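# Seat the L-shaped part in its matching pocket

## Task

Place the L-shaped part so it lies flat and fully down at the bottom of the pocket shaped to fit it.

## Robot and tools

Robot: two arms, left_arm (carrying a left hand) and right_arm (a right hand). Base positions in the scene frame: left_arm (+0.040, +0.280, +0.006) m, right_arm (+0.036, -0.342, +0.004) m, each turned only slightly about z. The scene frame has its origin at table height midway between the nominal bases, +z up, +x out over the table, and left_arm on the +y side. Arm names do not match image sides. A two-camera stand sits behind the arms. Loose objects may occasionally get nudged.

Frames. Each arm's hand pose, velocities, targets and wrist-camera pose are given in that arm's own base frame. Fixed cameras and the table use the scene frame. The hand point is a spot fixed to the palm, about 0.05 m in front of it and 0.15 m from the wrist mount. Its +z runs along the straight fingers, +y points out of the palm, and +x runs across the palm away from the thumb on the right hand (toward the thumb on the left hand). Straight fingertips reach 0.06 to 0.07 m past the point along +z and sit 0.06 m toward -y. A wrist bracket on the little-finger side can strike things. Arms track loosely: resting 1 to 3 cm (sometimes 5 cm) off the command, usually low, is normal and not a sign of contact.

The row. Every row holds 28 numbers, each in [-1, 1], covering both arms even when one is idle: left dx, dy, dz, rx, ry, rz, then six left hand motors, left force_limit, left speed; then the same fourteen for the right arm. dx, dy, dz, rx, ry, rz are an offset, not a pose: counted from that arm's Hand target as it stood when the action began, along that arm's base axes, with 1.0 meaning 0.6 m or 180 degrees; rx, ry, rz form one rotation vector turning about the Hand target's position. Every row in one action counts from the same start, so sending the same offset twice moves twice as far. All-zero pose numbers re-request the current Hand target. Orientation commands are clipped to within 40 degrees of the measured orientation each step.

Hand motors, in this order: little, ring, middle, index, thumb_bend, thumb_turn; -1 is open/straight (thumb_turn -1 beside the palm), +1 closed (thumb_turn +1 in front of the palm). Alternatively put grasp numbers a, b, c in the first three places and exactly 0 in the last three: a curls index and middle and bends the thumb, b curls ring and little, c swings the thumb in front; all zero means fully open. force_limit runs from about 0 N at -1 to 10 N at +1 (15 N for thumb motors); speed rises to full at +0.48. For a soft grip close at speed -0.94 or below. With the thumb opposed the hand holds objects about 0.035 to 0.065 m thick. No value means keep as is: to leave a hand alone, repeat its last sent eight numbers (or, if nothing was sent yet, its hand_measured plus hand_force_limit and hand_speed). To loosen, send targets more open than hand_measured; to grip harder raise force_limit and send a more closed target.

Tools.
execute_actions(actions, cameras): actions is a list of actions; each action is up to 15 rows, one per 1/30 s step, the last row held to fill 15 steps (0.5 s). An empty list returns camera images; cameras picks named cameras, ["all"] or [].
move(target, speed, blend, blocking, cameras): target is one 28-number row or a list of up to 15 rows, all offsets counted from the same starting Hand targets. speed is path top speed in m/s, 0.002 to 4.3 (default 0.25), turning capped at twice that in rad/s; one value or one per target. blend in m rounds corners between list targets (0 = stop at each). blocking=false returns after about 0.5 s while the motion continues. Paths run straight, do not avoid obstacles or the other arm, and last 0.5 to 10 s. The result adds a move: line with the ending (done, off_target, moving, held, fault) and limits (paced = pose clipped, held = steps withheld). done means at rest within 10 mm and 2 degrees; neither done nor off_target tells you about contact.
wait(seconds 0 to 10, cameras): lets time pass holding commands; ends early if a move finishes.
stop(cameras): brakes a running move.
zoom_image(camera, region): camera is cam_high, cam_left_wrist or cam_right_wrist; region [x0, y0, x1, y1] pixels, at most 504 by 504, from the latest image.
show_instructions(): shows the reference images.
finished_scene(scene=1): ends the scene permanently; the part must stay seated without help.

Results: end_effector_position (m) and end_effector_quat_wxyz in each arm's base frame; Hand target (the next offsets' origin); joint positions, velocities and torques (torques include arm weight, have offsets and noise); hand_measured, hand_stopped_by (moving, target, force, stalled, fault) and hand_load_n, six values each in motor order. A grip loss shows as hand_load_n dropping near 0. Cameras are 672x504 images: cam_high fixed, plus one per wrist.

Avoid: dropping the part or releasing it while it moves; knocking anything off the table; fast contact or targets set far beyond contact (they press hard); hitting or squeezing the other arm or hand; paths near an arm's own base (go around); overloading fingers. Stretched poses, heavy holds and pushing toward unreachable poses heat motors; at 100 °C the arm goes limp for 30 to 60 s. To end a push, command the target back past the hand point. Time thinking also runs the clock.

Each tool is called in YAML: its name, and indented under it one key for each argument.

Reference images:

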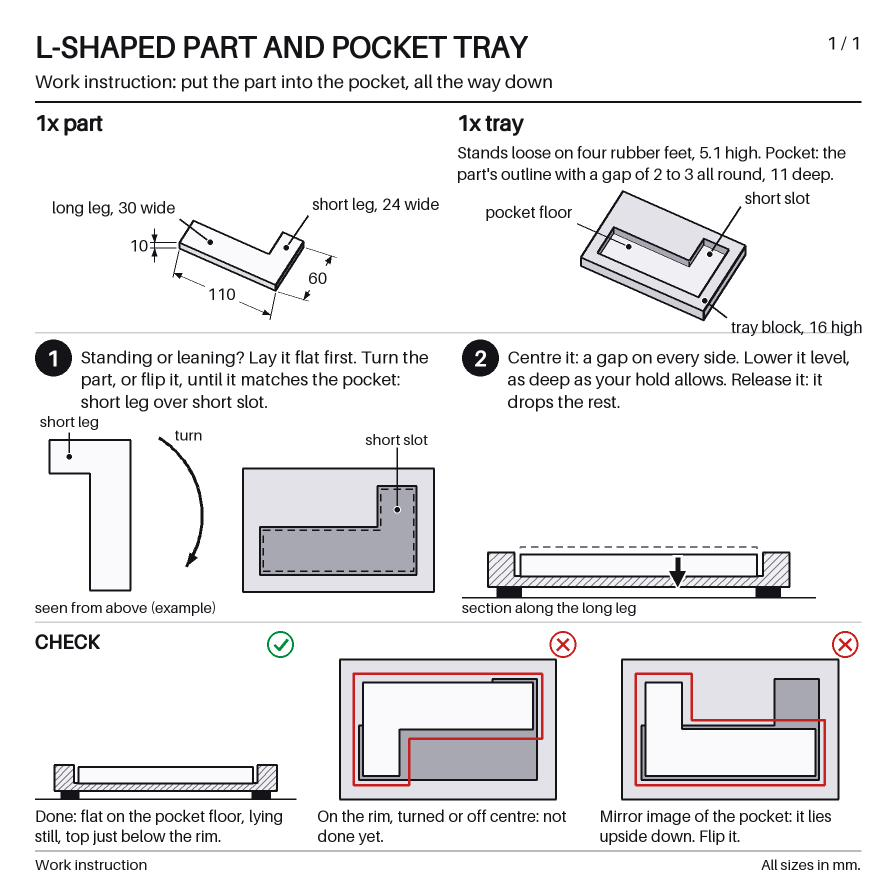

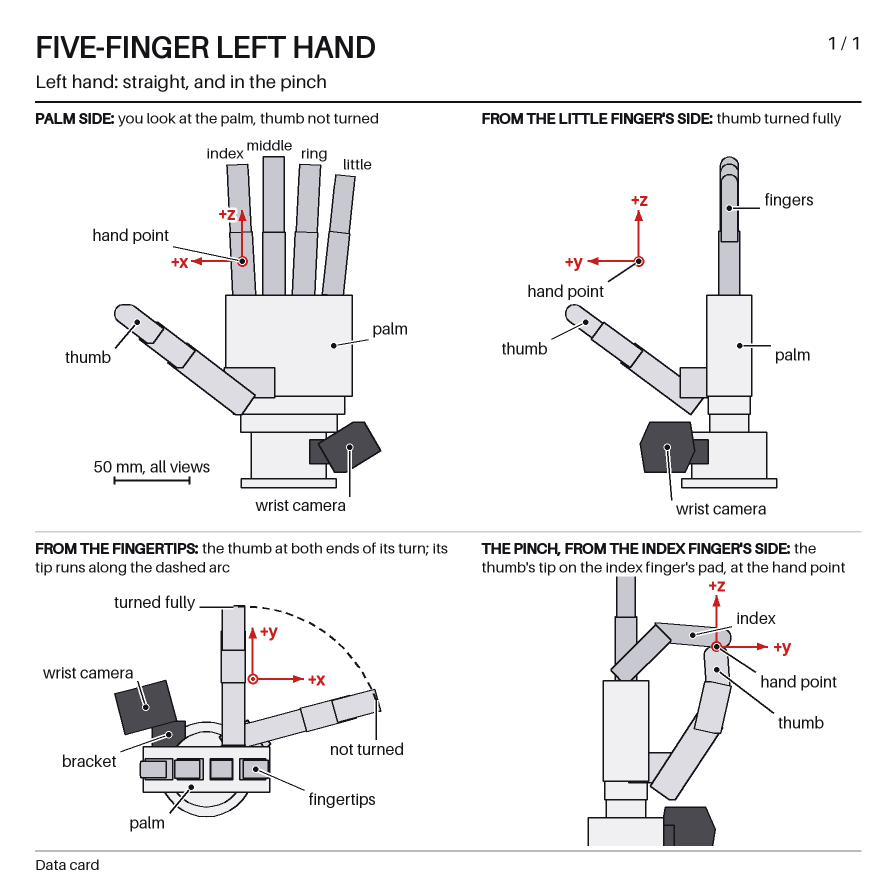

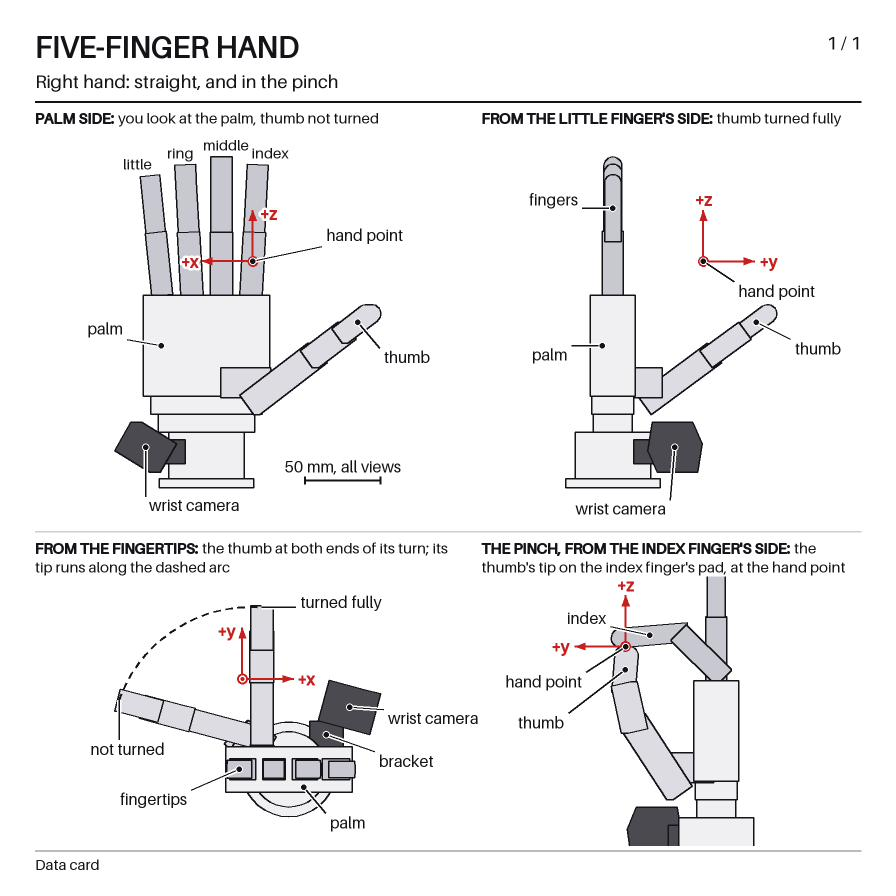

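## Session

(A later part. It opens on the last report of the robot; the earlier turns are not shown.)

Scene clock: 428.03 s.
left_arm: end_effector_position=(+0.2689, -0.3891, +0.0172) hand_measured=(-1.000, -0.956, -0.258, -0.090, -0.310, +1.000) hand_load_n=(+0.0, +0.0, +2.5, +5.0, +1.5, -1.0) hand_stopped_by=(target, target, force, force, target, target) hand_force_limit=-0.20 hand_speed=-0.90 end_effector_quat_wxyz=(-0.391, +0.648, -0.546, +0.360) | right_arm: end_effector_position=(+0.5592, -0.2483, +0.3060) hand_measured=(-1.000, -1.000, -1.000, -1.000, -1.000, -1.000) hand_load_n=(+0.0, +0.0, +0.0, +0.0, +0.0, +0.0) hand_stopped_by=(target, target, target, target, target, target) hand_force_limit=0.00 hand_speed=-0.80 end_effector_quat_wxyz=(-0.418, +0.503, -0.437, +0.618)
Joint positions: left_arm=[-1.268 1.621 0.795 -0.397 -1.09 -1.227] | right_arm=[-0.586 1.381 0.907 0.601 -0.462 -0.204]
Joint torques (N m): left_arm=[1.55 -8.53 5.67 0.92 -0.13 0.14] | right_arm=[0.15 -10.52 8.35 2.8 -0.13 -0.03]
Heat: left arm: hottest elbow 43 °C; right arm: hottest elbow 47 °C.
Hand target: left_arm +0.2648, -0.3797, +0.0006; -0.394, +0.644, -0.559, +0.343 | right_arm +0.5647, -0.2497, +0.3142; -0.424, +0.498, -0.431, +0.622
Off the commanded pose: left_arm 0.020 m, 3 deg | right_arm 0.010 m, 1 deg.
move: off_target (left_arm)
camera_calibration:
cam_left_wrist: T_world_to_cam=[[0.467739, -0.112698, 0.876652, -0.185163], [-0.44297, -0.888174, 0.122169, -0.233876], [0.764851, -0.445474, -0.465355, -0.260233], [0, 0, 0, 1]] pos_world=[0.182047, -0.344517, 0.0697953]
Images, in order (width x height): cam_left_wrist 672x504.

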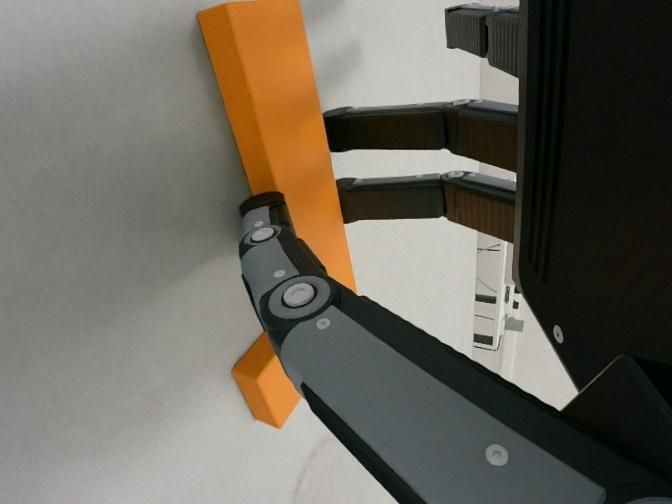

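move:
  target: [0.005,-0.012,0.12,0,0,0,-1,-0.956,-0.1,0.1,-0.31,1,-0.2,-0.9,0,0,0,0,0,0,0,0,0,0,0,0,0,-0.8]
  speed: 0.06
  cameras: ["cam_left_wrist", "cam_high"]

Scene clock: 435.27 s.
left_arm: end_effector_position=(+0.2591, -0.3662, +0.0486) hand_measured=(-1.000, -0.956, -0.258, -0.090, -0.310, +1.000) hand_load_n=(+0.0, +0.0, +0.0, +4.0, +2.0, -1.0) hand_stopped_by=(target, target, force, force, target, target) hand_force_limit=-0.20 hand_speed=-0.90 end_effector_quat_wxyz=(-0.406, +0.635, -0.572, +0.324) | right_arm: end_effector_position=(+0.5592, -0.2483, +0.3060) hand_measured=(-1.000, -1.000, -1.000, -1.000, -1.000, -1.000) hand_load_n=(+0.0, +0.0, +0.0, +0.0, +0.0, +0.0) hand_stopped_by=(target, target, target, target, target, target) hand_force_limit=0.00 hand_speed=-0.80 end_effector_quat_wxyz=(-0.418, +0.503, -0.437, +0.618)
Joint positions: left_arm=[-1.268 1.52 0.814 -0.607 -1.074 -1.22] | right_arm=[-0.586 1.381 0.907 0.601 -0.462 -0.204]
Joint torques (N m): left_arm=[1.67 -10.34 12.22 0.5 -0.69 0.12] | right_arm=[0.21 -10.64 8.4 2.78 -0.15 -0.03]
Heat: left arm: hottest elbow 42 °C; right arm: hottest elbow 47 °C.
Hand target: left_arm +0.2678, -0.3870, +0.0727; -0.394, +0.644, -0.559, +0.343 | right_arm +0.5647, -0.2497, +0.3142; -0.424, +0.498, -0.431, +0.622
Off the commanded pose: left_arm 0.033 m, 3 deg | right_arm 0.010 m, 1 deg.
move: off_target (left_arm)
camera_calibration:
cam_left_wrist: T_world_to_cam=[[0.502783, -0.190915, 0.843066, -0.24161], [-0.446464, -0.892499, 0.0641505, -0.219473], [0.740188, -0.408653, -0.53397, -0.204785], [0, 0, 0, 1]] pos_world=[0.17507, -0.325692, 0.108423]
Images, in order (width x height): cam_high 672x504, cam_left_wrist 672x504.

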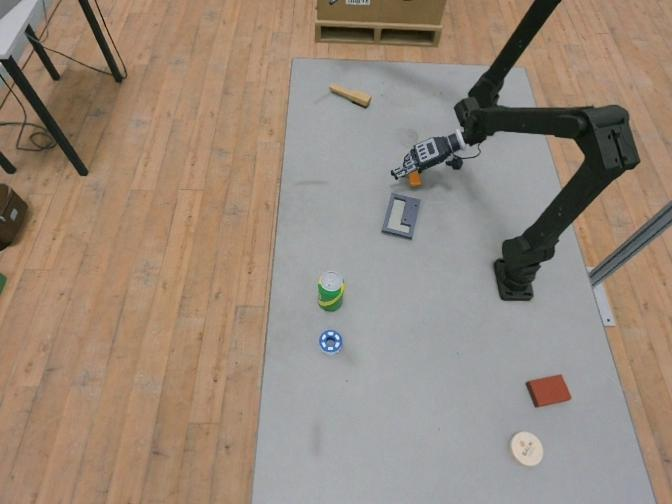

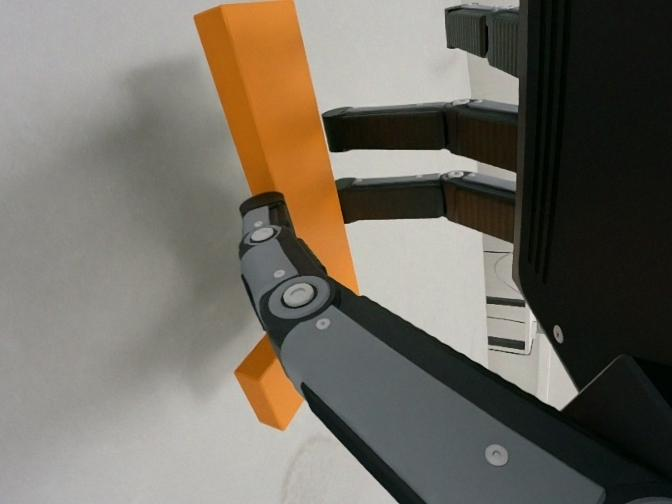

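move:
  target: [0.005,-0.012,0.05,0,0,0,-1,-0.956,-0.05,0.1,-0.31,1,-0.2,-0.9,0,0,0,0,0,0,0,0,0,0,0,0,0,-0.8]
  speed: 0.06
  cameras: ["cam_left_wrist"]

Scene clock: 440.53 s.
left_arm: end_effector_position=(+0.2615, -0.3738, +0.0760) hand_measured=(-1.000, -0.956, -0.102, -0.090, -0.310, +1.000) hand_load_n=(+0.0, +0.0, +4.5, +2.0, +4.0, +2.0) hand_stopped_by=(target, target, force, force, target, target) hand_force_limit=-0.20 hand_speed=-0.90 end_effector_quat_wxyz=(-0.406, +0.634, -0.573, +0.323) | right_arm: end_effector_position=(+0.5592, -0.2483, +0.3060) hand_measured=(-1.000, -1.000, -1.000, -1.000, -1.000, -1.000) hand_load_n=(+0.0, +0.0, +0.0, +0.0, +0.0, -0.5) hand_stopped_by=(target, target, target, target, target, target) hand_force_limit=0.00 hand_speed=-0.80 end_effector_quat_wxyz=(-0.418, +0.503, -0.437, +0.618)
Joint positions: left_arm=[-1.268 1.488 0.87 -0.695 -1.074 -1.216] | right_arm=[-0.586 1.381 0.907 0.601 -0.462 -0.204]
Joint torques (N m): left_arm=[1.73 -10.29 13.07 0.4 -0.68 0.12] | right_arm=[0.03 -10.75 8.38 2.82 -0.12 -0.03]
Heat: left arm: hottest elbow 43 °C; right arm: hottest elbow 47 °C.
Hand target: left_arm +0.2708, -0.3941, +0.1026; -0.394, +0.644, -0.559, +0.343 | right_arm +0.5647, -0.2497, +0.3142; -0.424, +0.498, -0.431, +0.622
Off the commanded pose: left_arm 0.035 m, 3 deg | right_arm 0.010 m, 1 deg.
move: off_target (left_arm)
camera_calibration:
cam_left_wrist: T_world_to_cam=[[0.503098, -0.194453, 0.842069, -0.268648], [-0.447627, -0.892108, 0.0614296, -0.226335], [0.739271, -0.407838, -0.53586, -0.194278], [0, 0, 0, 1]] pos_world=[0.177467, -0.333389, 0.136018]
Images, in order (width x height): cam_left_wrist 672x504.

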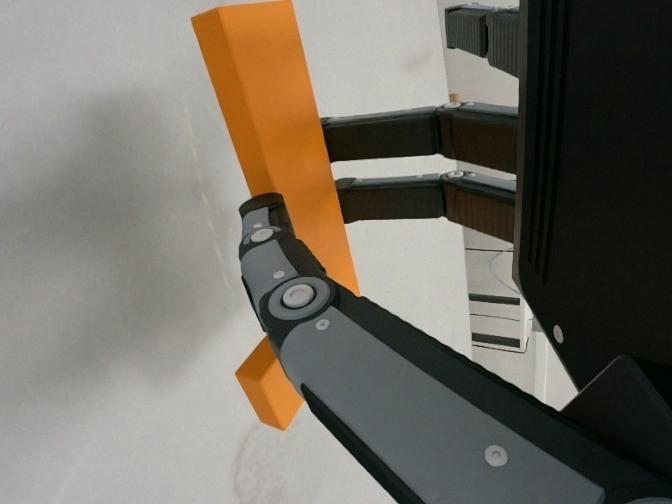

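move:
  target:
    - [0.1,0.12,0.16,0,0,0,-1,-0.956,-0.05,0.1,-0.31,1,-0.2,-0.9,0,0,0,0,0,0,0,0,0,0,0,0,0,-0.8]
    - [0.248,0.6,0.162,0,0,0,-1,-0.956,-0.05,0.1,-0.31,1,-0.2,-0.9,0,0,0,0,0,0,0,0,0,0,0,0,0,-0.8]
  speed: 0.16
  blend: 0.05
  cameras: ["cam_left_wrist", "cam_high"]

Scene clock: 452.80 s.
left_arm: end_effector_position=(+0.4177, -0.0373, +0.2022) hand_measured=(-1.000, -0.956, -0.102, -0.090, -0.310, +1.000) hand_load_n=(+0.0, +0.0, +5.0, +2.5, +4.0, +2.0) hand_stopped_by=(target, target, force, force, target, target) hand_force_limit=-0.20 hand_speed=-0.90 end_effector_quat_wxyz=(-0.391, +0.645, -0.559, +0.344) | right_arm: end_effector_position=(+0.5592, -0.2483, +0.3060) hand_measured=(-1.000, -1.000, -1.000, -1.000, -1.000, -1.000) hand_load_n=(+0.0, +0.0, +0.0, +0.0, +0.0, +0.0) hand_stopped_by=(target, target, target, target, target, target) hand_force_limit=0.00 hand_speed=-0.80 end_effector_quat_wxyz=(-0.418, +0.503, -0.437, +0.618)
Joint positions: left_arm=[-0.094 0.882 0.653 -0.258 -0.203 -0.114] | right_arm=[-0.586 1.381 0.907 0.601 -0.462 -0.204]
Joint torques (N m): left_arm=[1.85 -3.72 10.73 2.77 -0.05 0.13] | right_arm=[0.03 -10.52 8.42 2.8 -0.13 -0.02]
Heat: left arm: hottest elbow 43 °C; right arm: hottest elbow 47 °C.
Hand target: left_arm +0.4196, -0.0340, +0.1995; -0.394, +0.644, -0.559, +0.342 | right_arm +0.5647, -0.2497, +0.3142; -0.424, +0.498, -0.431, +0.622
Off the commanded pose: left_arm 0.005 m, 0 deg | right_arm 0.010 m, 1 deg.
move: done
camera_calibration:
cam_left_wrist: T_world_to_cam=[[0.492891, -0.1408, 0.858623, -0.385227], [-0.446316, -0.888016, 0.110587, 0.125672], [0.7469, -0.437725, -0.500537, -0.116383], [0, 0, 0, 1]] pos_world=[0.332891, 0.0064149, 0.258613]
Images, in order (width x height): cam_high 672x504, cam_left_wrist 672x504.

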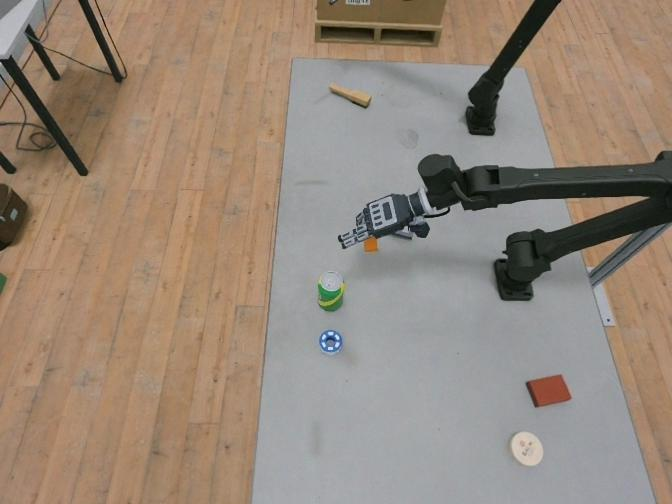

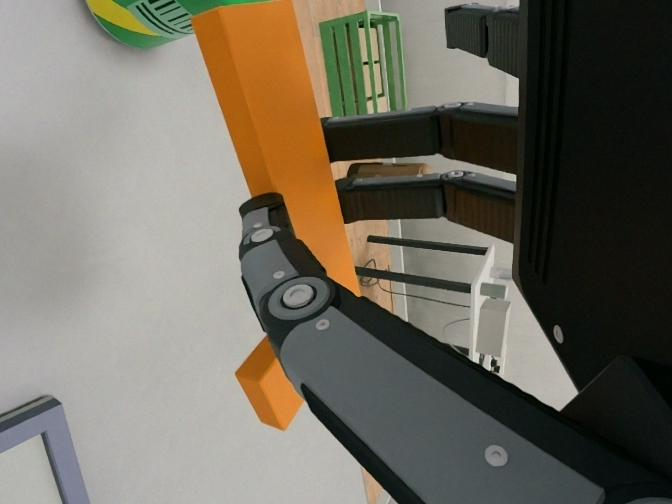

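move:
  target: [-0.02,-0.498,0.15,-0.499,-0.036,-0.035,-1,-0.956,-0.05,0.1,-0.31,1,-0.2,-0.9,0,0,0,0,0,0,0,0,0,0,0,0,0,-0.8]
  speed: 0.18
  cameras: ["all"]

Scene clock: 607.17 s.
left_arm: end_effector_position=(+0.4084, -0.3293, +0.2943) hand_measured=(-1.000, -0.956, -0.102, -0.090, -0.310, +1.000) hand_load_n=(+0.0, +0.0, +5.0, +2.0, +4.0, +1.5) hand_stopped_by=(target, target, force, force, target, target) hand_force_limit=-0.20 hand_speed=-0.90 end_effector_quat_wxyz=(+0.159, +0.686, -0.167, +0.690) | right_arm: end_effector_position=(+0.5592, -0.2483, +0.3060) hand_measured=(-1.000, -1.000, -1.000, -1.000, -1.000, -1.000) hand_load_n=(+0.0, +0.0, +0.0, +0.0, +0.0, -0.5) hand_stopped_by=(target, target, target, target, target, target) hand_force_limit=0.00 hand_speed=-0.80 end_effector_quat_wxyz=(-0.418, +0.503, -0.437, +0.618)
Joint positions: left_arm=[-0.622 1.223 0.522 0.705 -0.157 -1.557] | right_arm=[-0.586 1.381 0.907 0.601 -0.462 -0.204]
Joint torques (N m): left_arm=[0.67 -5.3 9.06 2.97 -0.1 -0.11] | right_arm=[-0.15 -10.7 8.39 2.82 -0.13 -0.02]
Heat: left arm: hottest elbow 44 °C; right arm: hottest elbow 48 °C.
Hand target: left_arm +0.4075, -0.3329, +0.2897; +0.164, +0.687, -0.165, +0.688 | right_arm +0.5647, -0.2497, +0.3142; -0.424, +0.498, -0.431, +0.622
Off the commanded pose: left_arm 0.006 m, 1 deg | right_arm 0.010 m, 1 deg.
move: done
camera_calibration:
cam_left_wrist: T_world_to_cam=[[0.45642, 0.860477, 0.226408, 0.0299333], [-0.573713, 0.0901118, 0.814084, 0.0191558], [0.680099, -0.501457, 0.534796, -0.4896], [0, 0, 0, 1]] pos_world=[0.330304, -0.272996, 0.239464]
cam_right_wrist: T_world_to_cam=[[0.0191501, -0.466662, -0.884229, 0.142342], [-0.385028, 0.812741, -0.437272, 0.551121], [0.922706, 0.348826, -0.164113, -0.261307], [0, 0, 0, 1]] pos_world=[0.45058, -0.290342, 0.323968]

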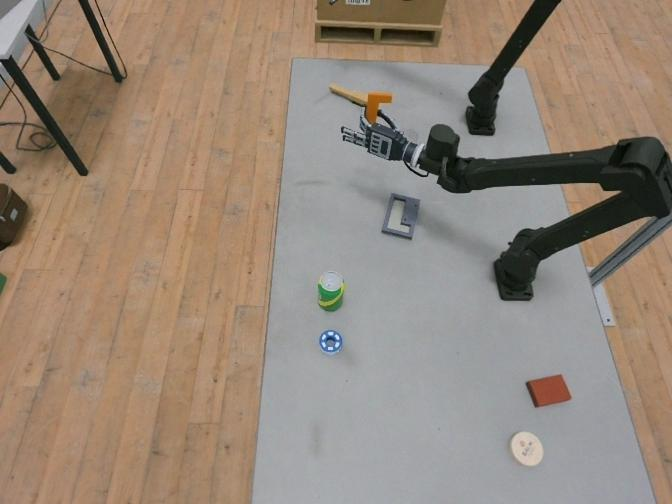

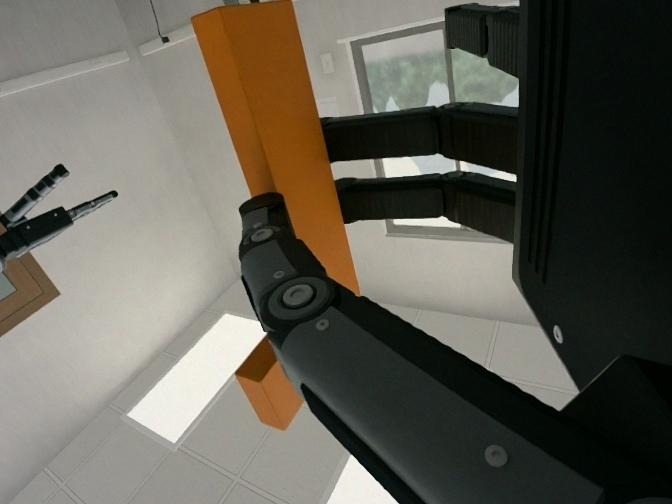

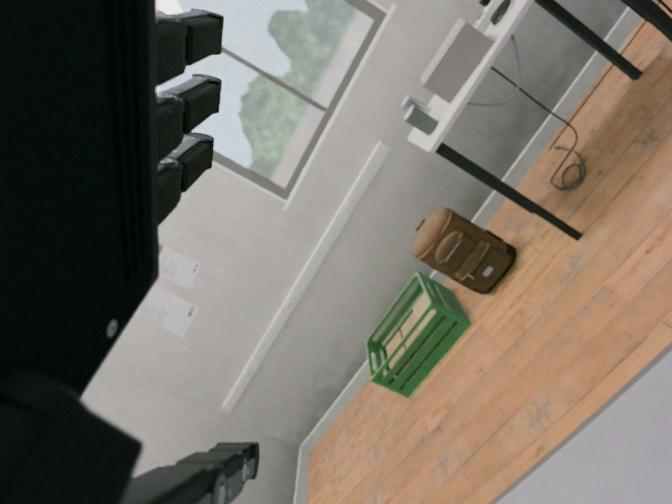

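zoom_image:
  camera: "cam_high"
  region: [330, 70, 450, 190]

Scaled by 4.200 from the camera's 672x504 image, which has a finer 960x720 frame.

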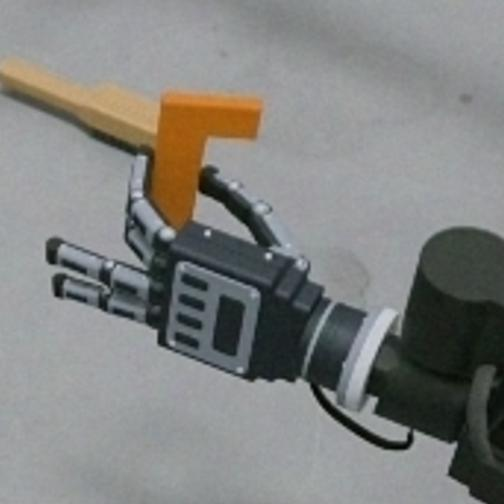

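move:
  target: [0,0,0,0,0,0,-1,-0.956,-0.05,0.1,-0.31,1,-0.2,-0.9,-0.27,0.6,0.06,0.57,0.176,0.2,-1,-1,-0.65,-0.6,-0.7,1,-0.2,0]
  speed: 0.2
  cameras: ["all"]

Scene clock: 643.37 s.
left_arm: end_effector_position=(+0.4084, -0.3293, +0.2943) hand_measured=(-1.000, -0.956, -0.102, -0.090, -0.310, +1.000) hand_load_n=(+0.5, +0.0, +5.0, +2.5, +4.0, +1.5) hand_stopped_by=(target, target, force, force, target, target) hand_force_limit=-0.20 hand_speed=-0.90 end_effector_quat_wxyz=(+0.159, +0.686, -0.167, +0.690) | right_arm: end_effector_position=(+0.4046, +0.1072, +0.3483) hand_measured=(-1.000, -1.000, -0.650, -0.600, -0.700, +1.000) hand_load_n=(+0.0, +0.0, +0.0, +0.0, +0.0, -0.5) hand_stopped_by=(target, target, target, target, target, target) hand_force_limit=-0.20 hand_speed=0.00 end_effector_quat_wxyz=(+0.672, -0.215, +0.678, +0.206)
Joint positions: left_arm=[-0.622 1.223 0.522 0.705 -0.157 -1.558] | right_arm=[-0.187 0.967 0.537 0.416 -0.792 1.55]
Joint torques (N m): left_arm=[0.73 -5.48 9.06 2.99 -0.1 -0.11] | right_arm=[0.67 -5.66 6.84 2.67 0.07 0.07]
Heat: left arm: hottest elbow 44 °C; right arm: hottest elbow 48 °C.
Hand target: left_arm +0.4075, -0.3329, +0.2897; +0.164, +0.687, -0.165, +0.688 | right_arm +0.4027, +0.1103, +0.3503; +0.674, -0.213, +0.674, +0.212
Off the commanded pose: left_arm 0.006 m, 1 deg | right_arm 0.004 m, 1 deg.
move: done
camera_calibration:
cam_left_wrist: T_world_to_cam=[[0.456508, 0.860644, 0.225594, 0.0301433], [-0.573398, 0.0907144, 0.81424, 0.0191784], [0.680306, -0.501062, 0.534903, -0.489586], [0, 0, 0, 1]] pos_world=[0.330304, -0.272995, 0.239465]
cam_right_wrist: T_world_to_cam=[[-0.576336, 0.78529, -0.226177, 0.226085], [-0.527773, -0.146363, 0.83668, -0.0620154], [0.623932, 0.601579, 0.49881, -0.372784], [0, 0, 0, 1]] pos_world=[0.330163, 0.03764, 0.28897]

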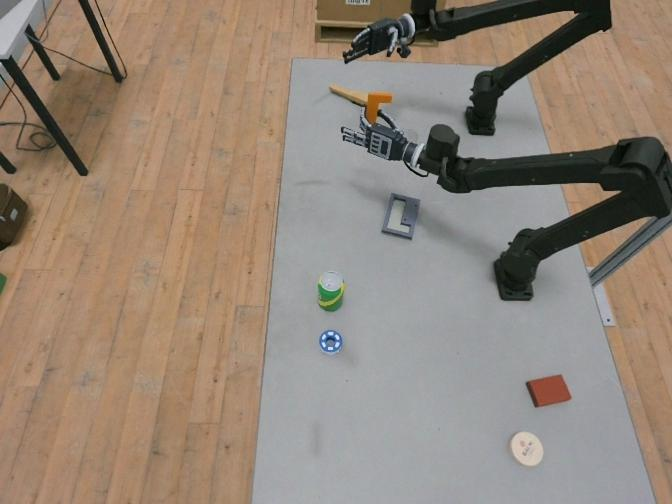

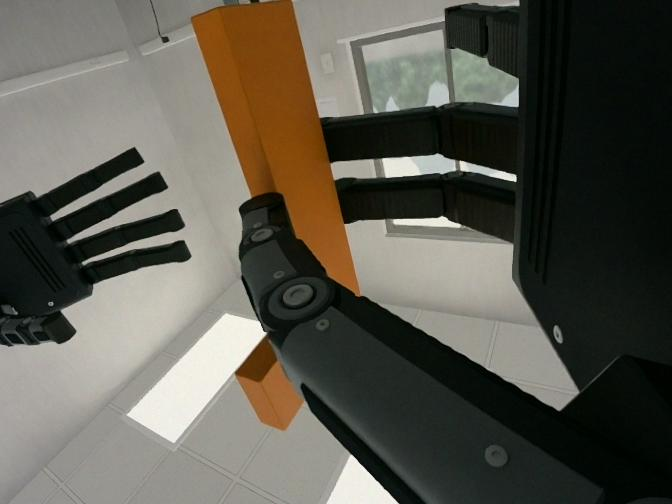

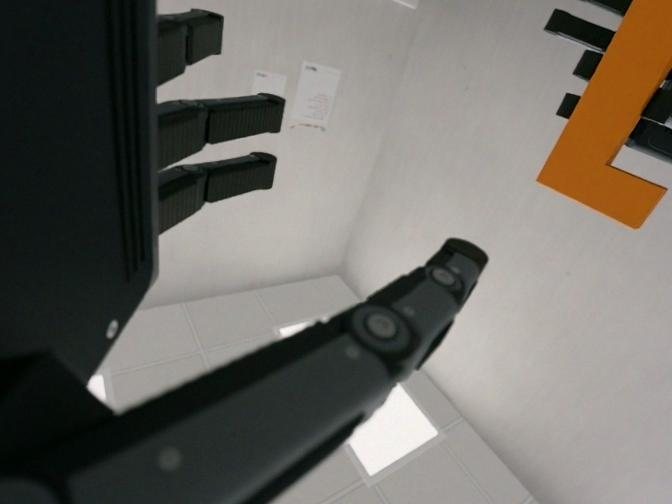

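zoom_image:
  camera: "cam_right_wrist"
  region: [500, 0, 672, 240]

Scaled by 2.100 from the camera's 672x504 image, which has a finer 960x720 frame.

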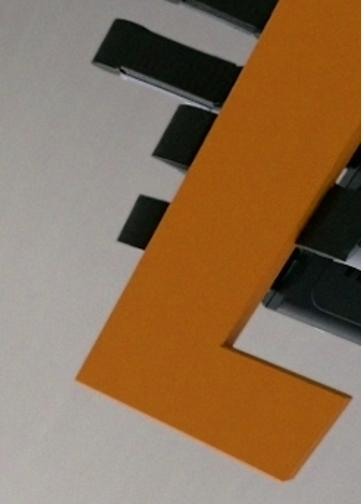

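move:
  target: [0,0,0,0,0,0,-1,-0.956,-0.05,0.1,-0.31,1,-0.2,-0.9,-0.036,0.196,-0.027,0,0,0,-1,-1,-0.65,-0.6,-0.7,1,-0.2,0]
  speed: 0.1
  cameras: ["cam_left_wrist", "cam_right_wrist"]

Scene clock: 677.37 s.
left_arm: end_effector_position=(+0.4084, -0.3293, +0.2943) hand_measured=(-1.000, -0.956, -0.102, -0.090, -0.310, +1.000) hand_load_n=(+0.0, +0.0, +5.0, +2.0, +3.5, +1.5) hand_stopped_by=(target, target, force, force, target, target) hand_force_limit=-0.20 hand_speed=-0.90 end_effector_quat_wxyz=(+0.159, +0.686, -0.167, +0.690) | right_arm: end_effector_position=(+0.3825, +0.2253, +0.3339) hand_measured=(-1.000, -1.000, -0.650, -0.600, -0.700, +1.000) hand_load_n=(+0.0, +0.0, +0.0, +0.0, +0.0, +0.0) hand_stopped_by=(target, target, target, target, target, target) hand_force_limit=-0.20 hand_speed=0.00 end_effector_quat_wxyz=(+0.674, -0.217, +0.676, +0.204)
Joint positions: left_arm=[-0.622 1.223 0.522 0.705 -0.157 -1.558] | right_arm=[0.249 0.923 0.47 0.445 -0.356 1.552]
Joint torques (N m): left_arm=[0.73 -5.48 9.03 2.97 -0.1 -0.11] | right_arm=[0.79 -4.42 6.93 2.81 0.06 0.07]
Heat: left arm: hottest elbow 44 °C; right arm: hottest elbow 46 °C.
Hand target: left_arm +0.4075, -0.3329, +0.2897; +0.164, +0.687, -0.165, +0.688 | right_arm +0.3811, +0.2278, +0.3341; +0.674, -0.213, +0.674, +0.212
Off the commanded pose: left_arm 0.006 m, 1 deg | right_arm 0.003 m, 1 deg.
move: done
camera_calibration:
cam_left_wrist: T_world_to_cam=[[0.456508, 0.860644, 0.225594, 0.0301433], [-0.573398, 0.0907144, 0.81424, 0.0191784], [0.680306, -0.501062, 0.534903, -0.489586], [0, 0, 0, 1]] pos_world=[0.330304, -0.272995, 0.239465]
cam_right_wrist: T_world_to_cam=[[-0.574685, 0.784678, -0.232416, 0.118908], [-0.532855, -0.14323, 0.833997, -0.042149], [0.62113, 0.60313, 0.500432, -0.422598], [0, 0, 0, 1]] pos_world=[0.308364, 0.155539, 0.27427]
Images, in order (width x height): cam_left_wrist 672x504, cam_right_wrist 672x504.

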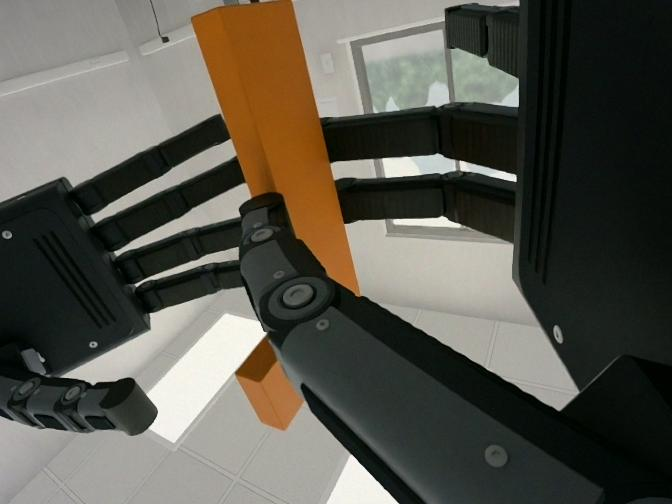

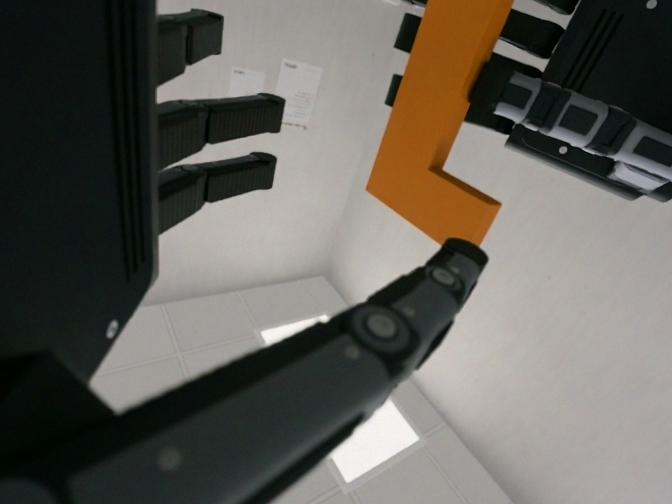

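move:
  target: [0,0,0,0,0,0,-1,-0.956,-0.05,0.1,-0.31,1,-0.2,-0.9,-0.006,0.08,-0.01,0,0,0,-1,-1,-0.65,-0.6,-0.7,1,-0.2,0]
  speed: 0.06
  cameras: ["all"]

Scene clock: 694.47 s.
left_arm: end_effector_position=(+0.4084, -0.3293, +0.2943) hand_measured=(-1.000, -0.956, -0.102, -0.090, -0.310, +1.000) hand_load_n=(+0.0, +0.0, +5.0, +2.0, +4.0, +1.5) hand_stopped_by=(target, target, force, force, target, target) hand_force_limit=-0.20 hand_speed=-0.90 end_effector_quat_wxyz=(+0.159, +0.686, -0.167, +0.690) | right_arm: end_effector_position=(+0.3766, +0.2723, +0.3214) hand_measured=(-1.000, -1.000, -0.650, -0.600, -0.700, +1.000) hand_load_n=(+0.0, +0.0, +0.0, +0.0, +0.0, +0.0) hand_stopped_by=(target, target, target, target, target, target) hand_force_limit=-0.20 hand_speed=0.00 end_effector_quat_wxyz=(+0.671, -0.218, +0.679, +0.204)
Joint positions: left_arm=[-0.622 1.223 0.522 0.705 -0.157 -1.558] | right_arm=[0.42 0.98 0.47 0.491 -0.185 1.552]
Joint torques (N m): left_arm=[0.73 -5.48 9.05 2.97 -0.1 -0.11] | right_arm=[0.67 -4.66 7.82 2.82 0.07 0.09]
Heat: left arm: hottest elbow 44 °C; right arm: hottest elbow 46 °C.
Hand target: left_arm +0.4075, -0.3329, +0.2897; +0.164, +0.687, -0.165, +0.688 | right_arm +0.3775, +0.2759, +0.3279; +0.674, -0.213, +0.675, +0.212
Off the commanded pose: left_arm 0.006 m, 1 deg | right_arm 0.008 m, 1 deg.
move: done
camera_calibration:
cam_left_wrist: T_world_to_cam=[[0.456508, 0.860644, 0.225594, 0.0301433], [-0.573398, 0.0907144, 0.81424, 0.0191784], [0.680306, -0.501062, 0.534903, -0.489586], [0, 0, 0, 1]] pos_world=[0.330304, -0.272995, 0.239465]
cam_right_wrist: T_world_to_cam=[[-0.577031, 0.78319, -0.231622, 0.0767739], [-0.525561, -0.138995, 0.839324, -0.033694], [0.625156, 0.606048, 0.491819, -0.440641], [0, 0, 0, 1]] pos_world=[0.302062, 0.202238, 0.262778]

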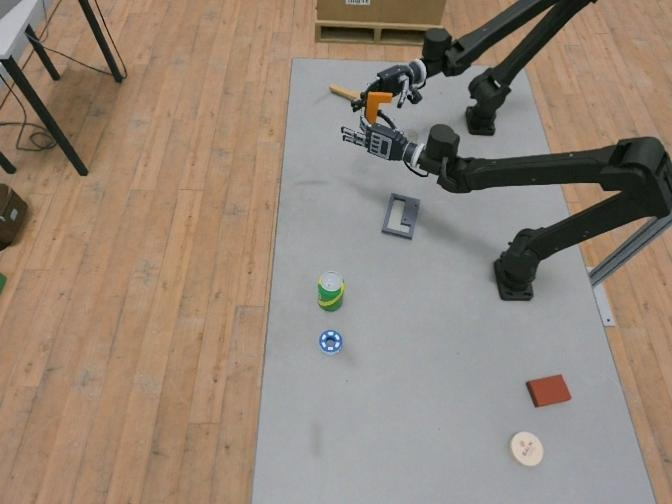

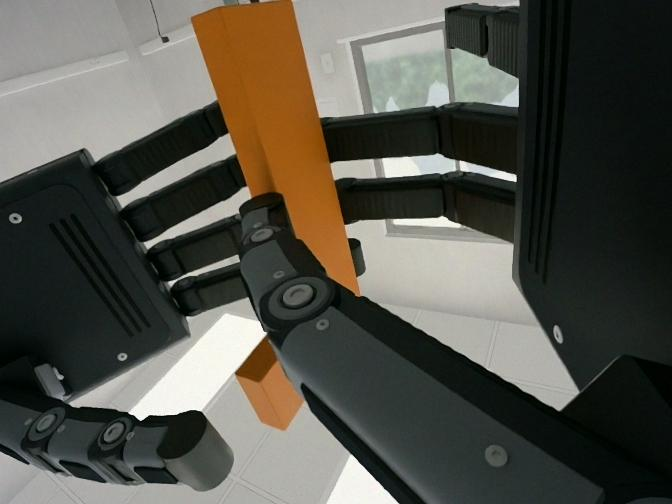

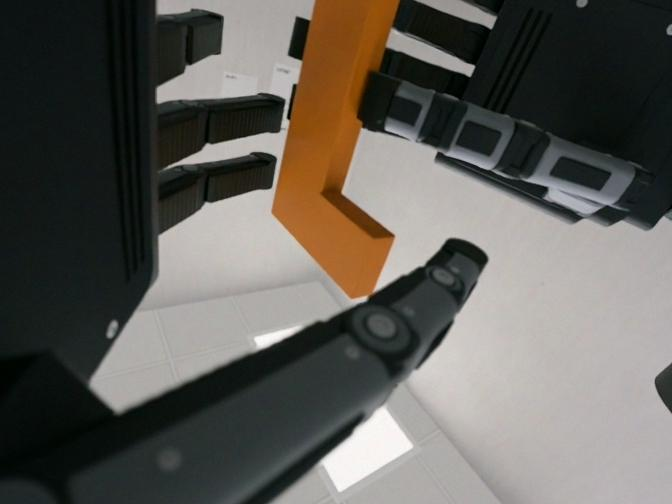

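move:
  target: [0,0,0,0,0,0,-1,-0.956,-0.05,0.1,-0.31,1,-0.2,-0.9,0.021,0.006,0.02,0,0,0,-1,-1,-0.65,-0.6,-0.7,1,-0.2,0]
  speed: 0.05
  cameras: ["cam_left_wrist", "cam_right_wrist"]

Scene clock: 709.83 s.
left_arm: end_effector_position=(+0.4084, -0.3293, +0.2943) hand_measured=(-1.000, -0.956, -0.102, -0.090, -0.310, +1.000) hand_load_n=(+0.0, +0.0, +5.0, +2.0, +3.5, +1.5) hand_stopped_by=(target, target, force, force, target, target) hand_force_limit=-0.20 hand_speed=-0.90 end_effector_quat_wxyz=(+0.159, +0.686, -0.167, +0.690) | right_arm: end_effector_position=(+0.3795, +0.2738, +0.3135) hand_measured=(-1.000, -1.000, -0.650, -0.600, -0.700, +1.000) hand_load_n=(+0.0, +0.0, +0.0, +0.0, +0.0, +0.0) hand_stopped_by=(target, target, target, target, target, target) hand_force_limit=-0.20 hand_speed=0.00 end_effector_quat_wxyz=(+0.664, -0.219, +0.685, +0.203)
Joint positions: left_arm=[-0.622 1.223 0.522 0.705 -0.157 -1.558] | right_arm=[0.42 0.998 0.47 0.492 -0.187 1.552]
Joint torques (N m): left_arm=[0.73 -5.48 9.06 2.97 -0.1 -0.11] | right_arm=[0.09 -5.01 10.95 1.92 -0.18 0.08]
Heat: left arm: hottest elbow 44 °C; right arm: hottest elbow 47 °C.
Hand target: left_arm +0.4075, -0.3329, +0.2897; +0.164, +0.687, -0.165, +0.688 | right_arm +0.3900, +0.2795, +0.3401; +0.674, -0.213, +0.674, +0.212
Off the commanded pose: left_arm 0.006 m, 1 deg | right_arm 0.029 m, 2 deg.
move: off_target (right_arm)
camera_calibration:
cam_left_wrist: T_world_to_cam=[[0.456508, 0.860644, 0.225594, 0.0301433], [-0.573398, 0.0907144, 0.81424, 0.0191784], [0.680306, -0.501062, 0.534903, -0.489586], [0, 0, 0, 1]] pos_world=[0.330304, -0.272995, 0.239465]
cam_right_wrist: T_world_to_cam=[[-0.581977, 0.780638, -0.227833, 0.0767854], [-0.511514, -0.133609, 0.848824, -0.0352019], [0.632183, 0.610536, 0.477065, -0.438763], [0, 0, 0, 1]] pos_world=[0.30406, 0.203236, 0.256693]
Images, in order (width x height): cam_left_wrist 672x504, cam_right_wrist 672x504.

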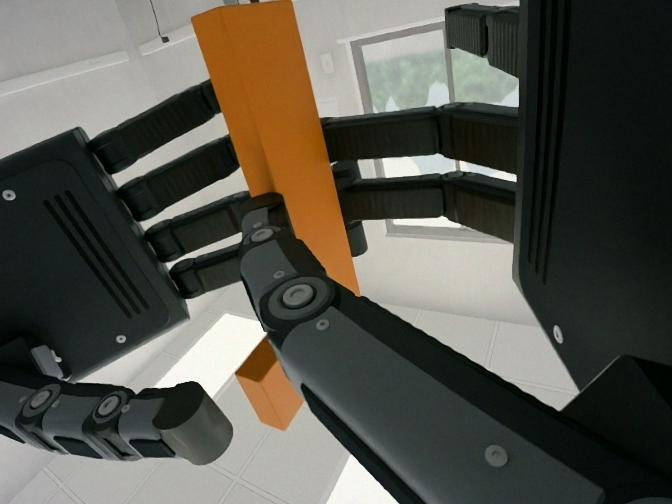

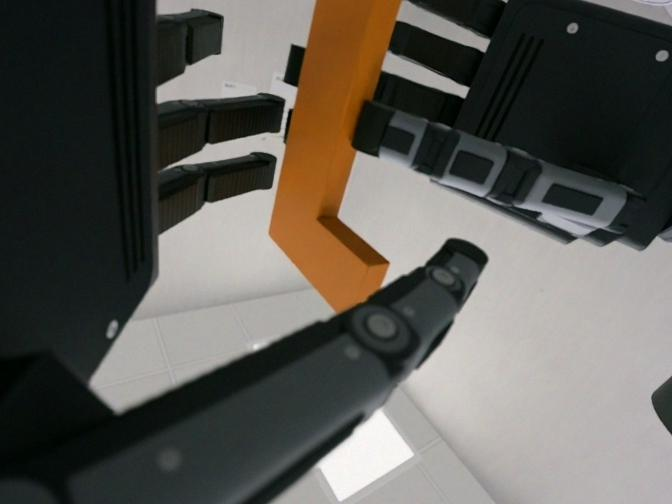

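move:
  target: [0,0,0,0,0,0,-1,-0.956,-0.05,0.1,-0.31,1,-0.2,-0.9,-0.005,-0.08,0.03,0,0,0,-1,-1,-0.65,-0.6,-0.7,1,-0.2,0]
  speed: 0.08

Scene clock: 719.27 s.
left_arm: end_effector_position=(+0.4084, -0.3293, +0.2943) hand_measured=(-1.000, -0.956, -0.102, -0.090, -0.310, +1.000) hand_load_n=(+0.0, +0.0, +5.0, +2.0, +4.0, +1.5) hand_stopped_by=(target, target, force, force, target, target) hand_force_limit=-0.20 hand_speed=-0.90 end_effector_quat_wxyz=(+0.159, +0.686, -0.167, +0.690) | right_arm: end_effector_position=(+0.3784, +0.2330, +0.3251) hand_measured=(-1.000, -1.000, -0.650, -0.600, -0.700, +1.000) hand_load_n=(+0.0, +0.0, +0.0, +0.0, +0.0, -0.5) hand_stopped_by=(target, target, target, target, target, target) hand_force_limit=-0.20 hand_speed=0.00 end_effector_quat_wxyz=(+0.658, -0.220, +0.690, +0.209)
Joint positions: left_arm=[-0.622 1.223 0.522 0.705 -0.157 -1.558] | right_arm=[0.274 0.915 0.47 0.394 -0.343 1.552]
Joint torques (N m): left_arm=[0.67 -5.54 9.06 3 -0.1 -0.11] | right_arm=[-0.79 -5.71 11.07 1.88 -0.17 0.08]
Heat: left arm: hottest elbow 44 °C; right arm: hottest elbow 49 °C.
Hand target: left_arm +0.4075, -0.3329, +0.2898; +0.164, +0.687, -0.165, +0.688 | right_arm +0.3871, +0.2315, +0.3579; +0.674, -0.213, +0.675, +0.212
Off the commanded pose: left_arm 0.006 m, 1 deg | right_arm 0.034 m, 3 deg.
move: off_target (right_arm)

move:
  target:
    - [0,0,0,0,0,0,-1,-0.956,-0.05,0.1,-0.31,1,-0.2,-0.9,0.01,-0.03,0.1,0,0,0,-1,-1,-0.65,-0.6,-0.7,1,-0.2,0]
    - [0,0,0,0,0,0,-1,-0.956,-0.05,0.1,-0.31,1,-0.2,-0.9,0.005,-0.03,-0.025,0,0,0,-1,-1,-0.65,-0.6,-0.7,1,-0.2,0]
  speed: 0.1
  cameras: ["cam_right_wrist"]

Scene clock: 726.43 s.
left_arm: end_effector_position=(+0.4084, -0.3293, +0.2943) hand_measured=(-1.000, -0.956, -0.102, -0.090, -0.310, +1.000) hand_load_n=(+0.0, +0.0, +5.0, +2.5, +4.0, +1.5) hand_stopped_by=(target, target, force, force, target, target) hand_force_limit=-0.20 hand_speed=-0.90 end_effector_quat_wxyz=(+0.159, +0.686, -0.167, +0.690) | right_arm: end_effector_position=(+0.3876, +0.2166, +0.3440) hand_measured=(-1.000, -1.000, -0.650, -0.600, -0.700, +1.000) hand_load_n=(+0.0, +0.0, -0.5, +0.0, +0.0, +0.0) hand_stopped_by=(target, target, target, target, target, target) hand_force_limit=-0.20 hand_speed=0.00 end_effector_quat_wxyz=(+0.674, -0.221, +0.674, +0.209)
Joint positions: left_arm=[-0.622 1.223 0.522 0.705 -0.157 -1.558] | right_arm=[0.205 0.925 0.498 0.421 -0.413 1.553]
Joint torques (N m): left_arm=[0.79 -5.54 9.07 2.97 -0.1 -0.11] | right_arm=[-0.73 -4.42 7.05 2.85 -0.05 0.06]
Heat: left arm: hottest elbow 44 °C; right arm: hottest elbow 50 °C.
Hand target: left_arm +0.4075, -0.3329, +0.2898; +0.164, +0.687, -0.165, +0.688 | right_arm +0.3901, +0.2134, +0.3429; +0.674, -0.213, +0.675, +0.212
Off the commanded pose: left_arm 0.006 m, 1 deg | right_arm 0.004 m, 1 deg.
move: done
camera_calibration:
cam_right_wrist: T_world_to_cam=[[-0.584387, 0.777622, -0.231938, 0.136184], [-0.532447, -0.151757, 0.832749, -0.0469844], [0.612365, 0.610143, 0.502727, -0.424594], [0, 0, 0, 1]] pos_world=[0.314574, 0.146033, 0.284167]
Images, in order (width x height): cam_right_wrist 672x504.

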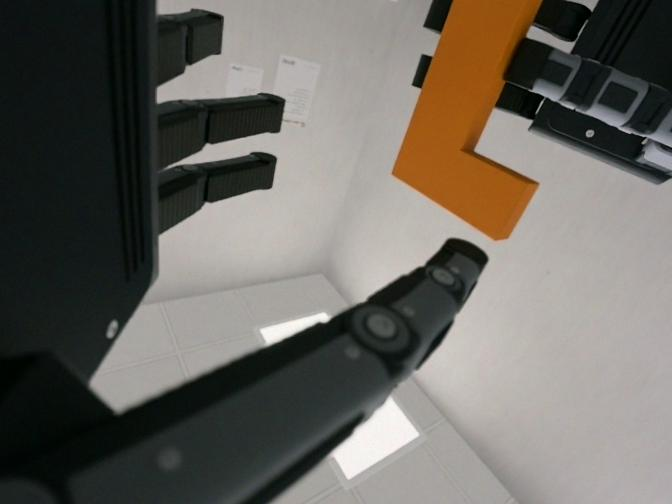

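move:
  target: [0,0,0,0,0,0,-1,-0.956,-0.05,0.1,-0.31,1,-0.2,-0.9,0.002,0.106,-0.009,0,0,0,-1,-1,-0.65,-0.6,-0.7,1,-0.2,0]
  speed: 0.08
  cameras: ["cam_left_wrist", "cam_right_wrist"]

Scene clock: 735.27 s.
left_arm: end_effector_position=(+0.4084, -0.3293, +0.2943) hand_measured=(-1.000, -0.956, -0.102, -0.090, -0.310, +1.000) hand_load_n=(+0.0, +0.0, +5.0, +2.0, +3.5, +1.0) hand_stopped_by=(target, target, force, force, target, target) hand_force_limit=-0.20 hand_speed=-0.90 end_effector_quat_wxyz=(+0.159, +0.686, -0.167, +0.690) | right_arm: end_effector_position=(+0.3877, +0.2721, +0.3219) hand_measured=(-1.000, -1.000, -0.650, -0.600, -0.700, +1.000) hand_load_n=(+0.0, +0.0, +0.0, +0.0, +0.0, +0.0) hand_stopped_by=(target, target, target, target, target, target) hand_force_limit=-0.20 hand_speed=0.00 end_effector_quat_wxyz=(+0.665, -0.218, +0.685, +0.204)
Joint positions: left_arm=[-0.622 1.223 0.522 0.705 -0.157 -1.558] | right_arm=[0.404 1.007 0.498 0.475 -0.202 1.553]
Joint torques (N m): left_arm=[0.79 -5.48 9.06 3 -0.1 -0.11] | right_arm=[0.5 -5.19 8.92 3.12 0.11 0.07]
Heat: left arm: hottest elbow 44 °C; right arm: hottest elbow 49 °C.
Hand target: left_arm +0.4075, -0.3329, +0.2898; +0.164, +0.687, -0.165, +0.688 | right_arm +0.3913, +0.2770, +0.3376; +0.674, -0.213, +0.675, +0.212
Off the commanded pose: left_arm 0.006 m, 1 deg | right_arm 0.017 m, 2 deg.
move: off_target (right_arm)
camera_calibration:
cam_left_wrist: T_world_to_cam=[[0.456508, 0.860644, 0.225594, 0.0301433], [-0.573398, 0.0907144, 0.81424, 0.0191784], [0.680306, -0.501062, 0.534903, -0.489586], [0, 0, 0, 1]] pos_world=[0.330304, -0.272995, 0.239465]
cam_right_wrist: T_world_to_cam=[[-0.580357, 0.782132, -0.226839, 0.0835593], [-0.513086, -0.134872, 0.847675, -0.0369803], [0.632399, 0.608342, 0.479575, -0.447247], [0, 0, 0, 1]] pos_world=[0.312359, 0.201737, 0.26479]
Images, in order (width x height): cam_left_wrist 672x504, cam_right_wrist 672x504.

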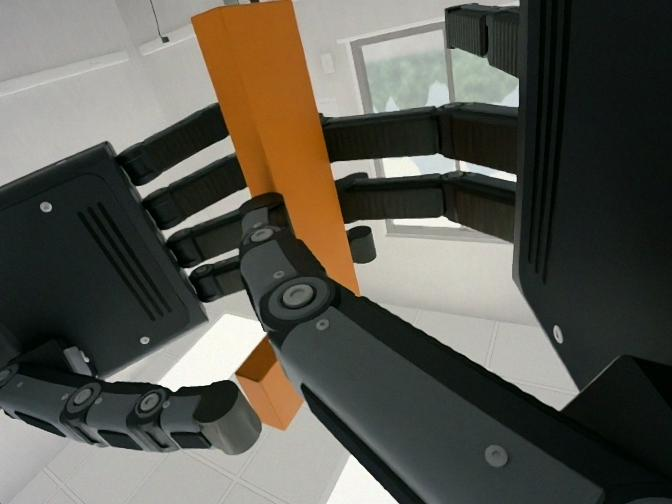

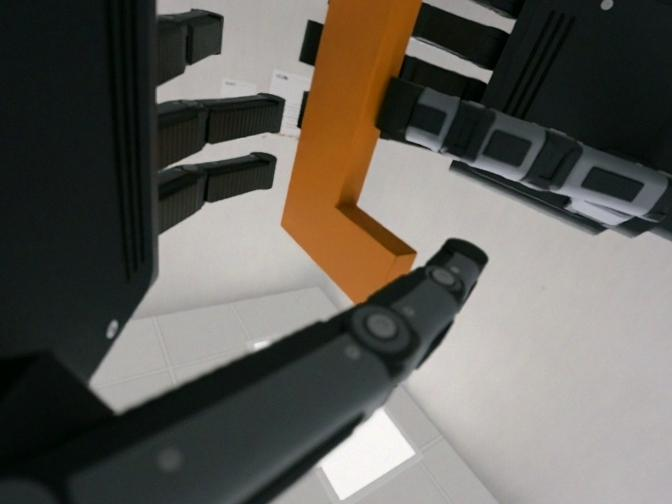

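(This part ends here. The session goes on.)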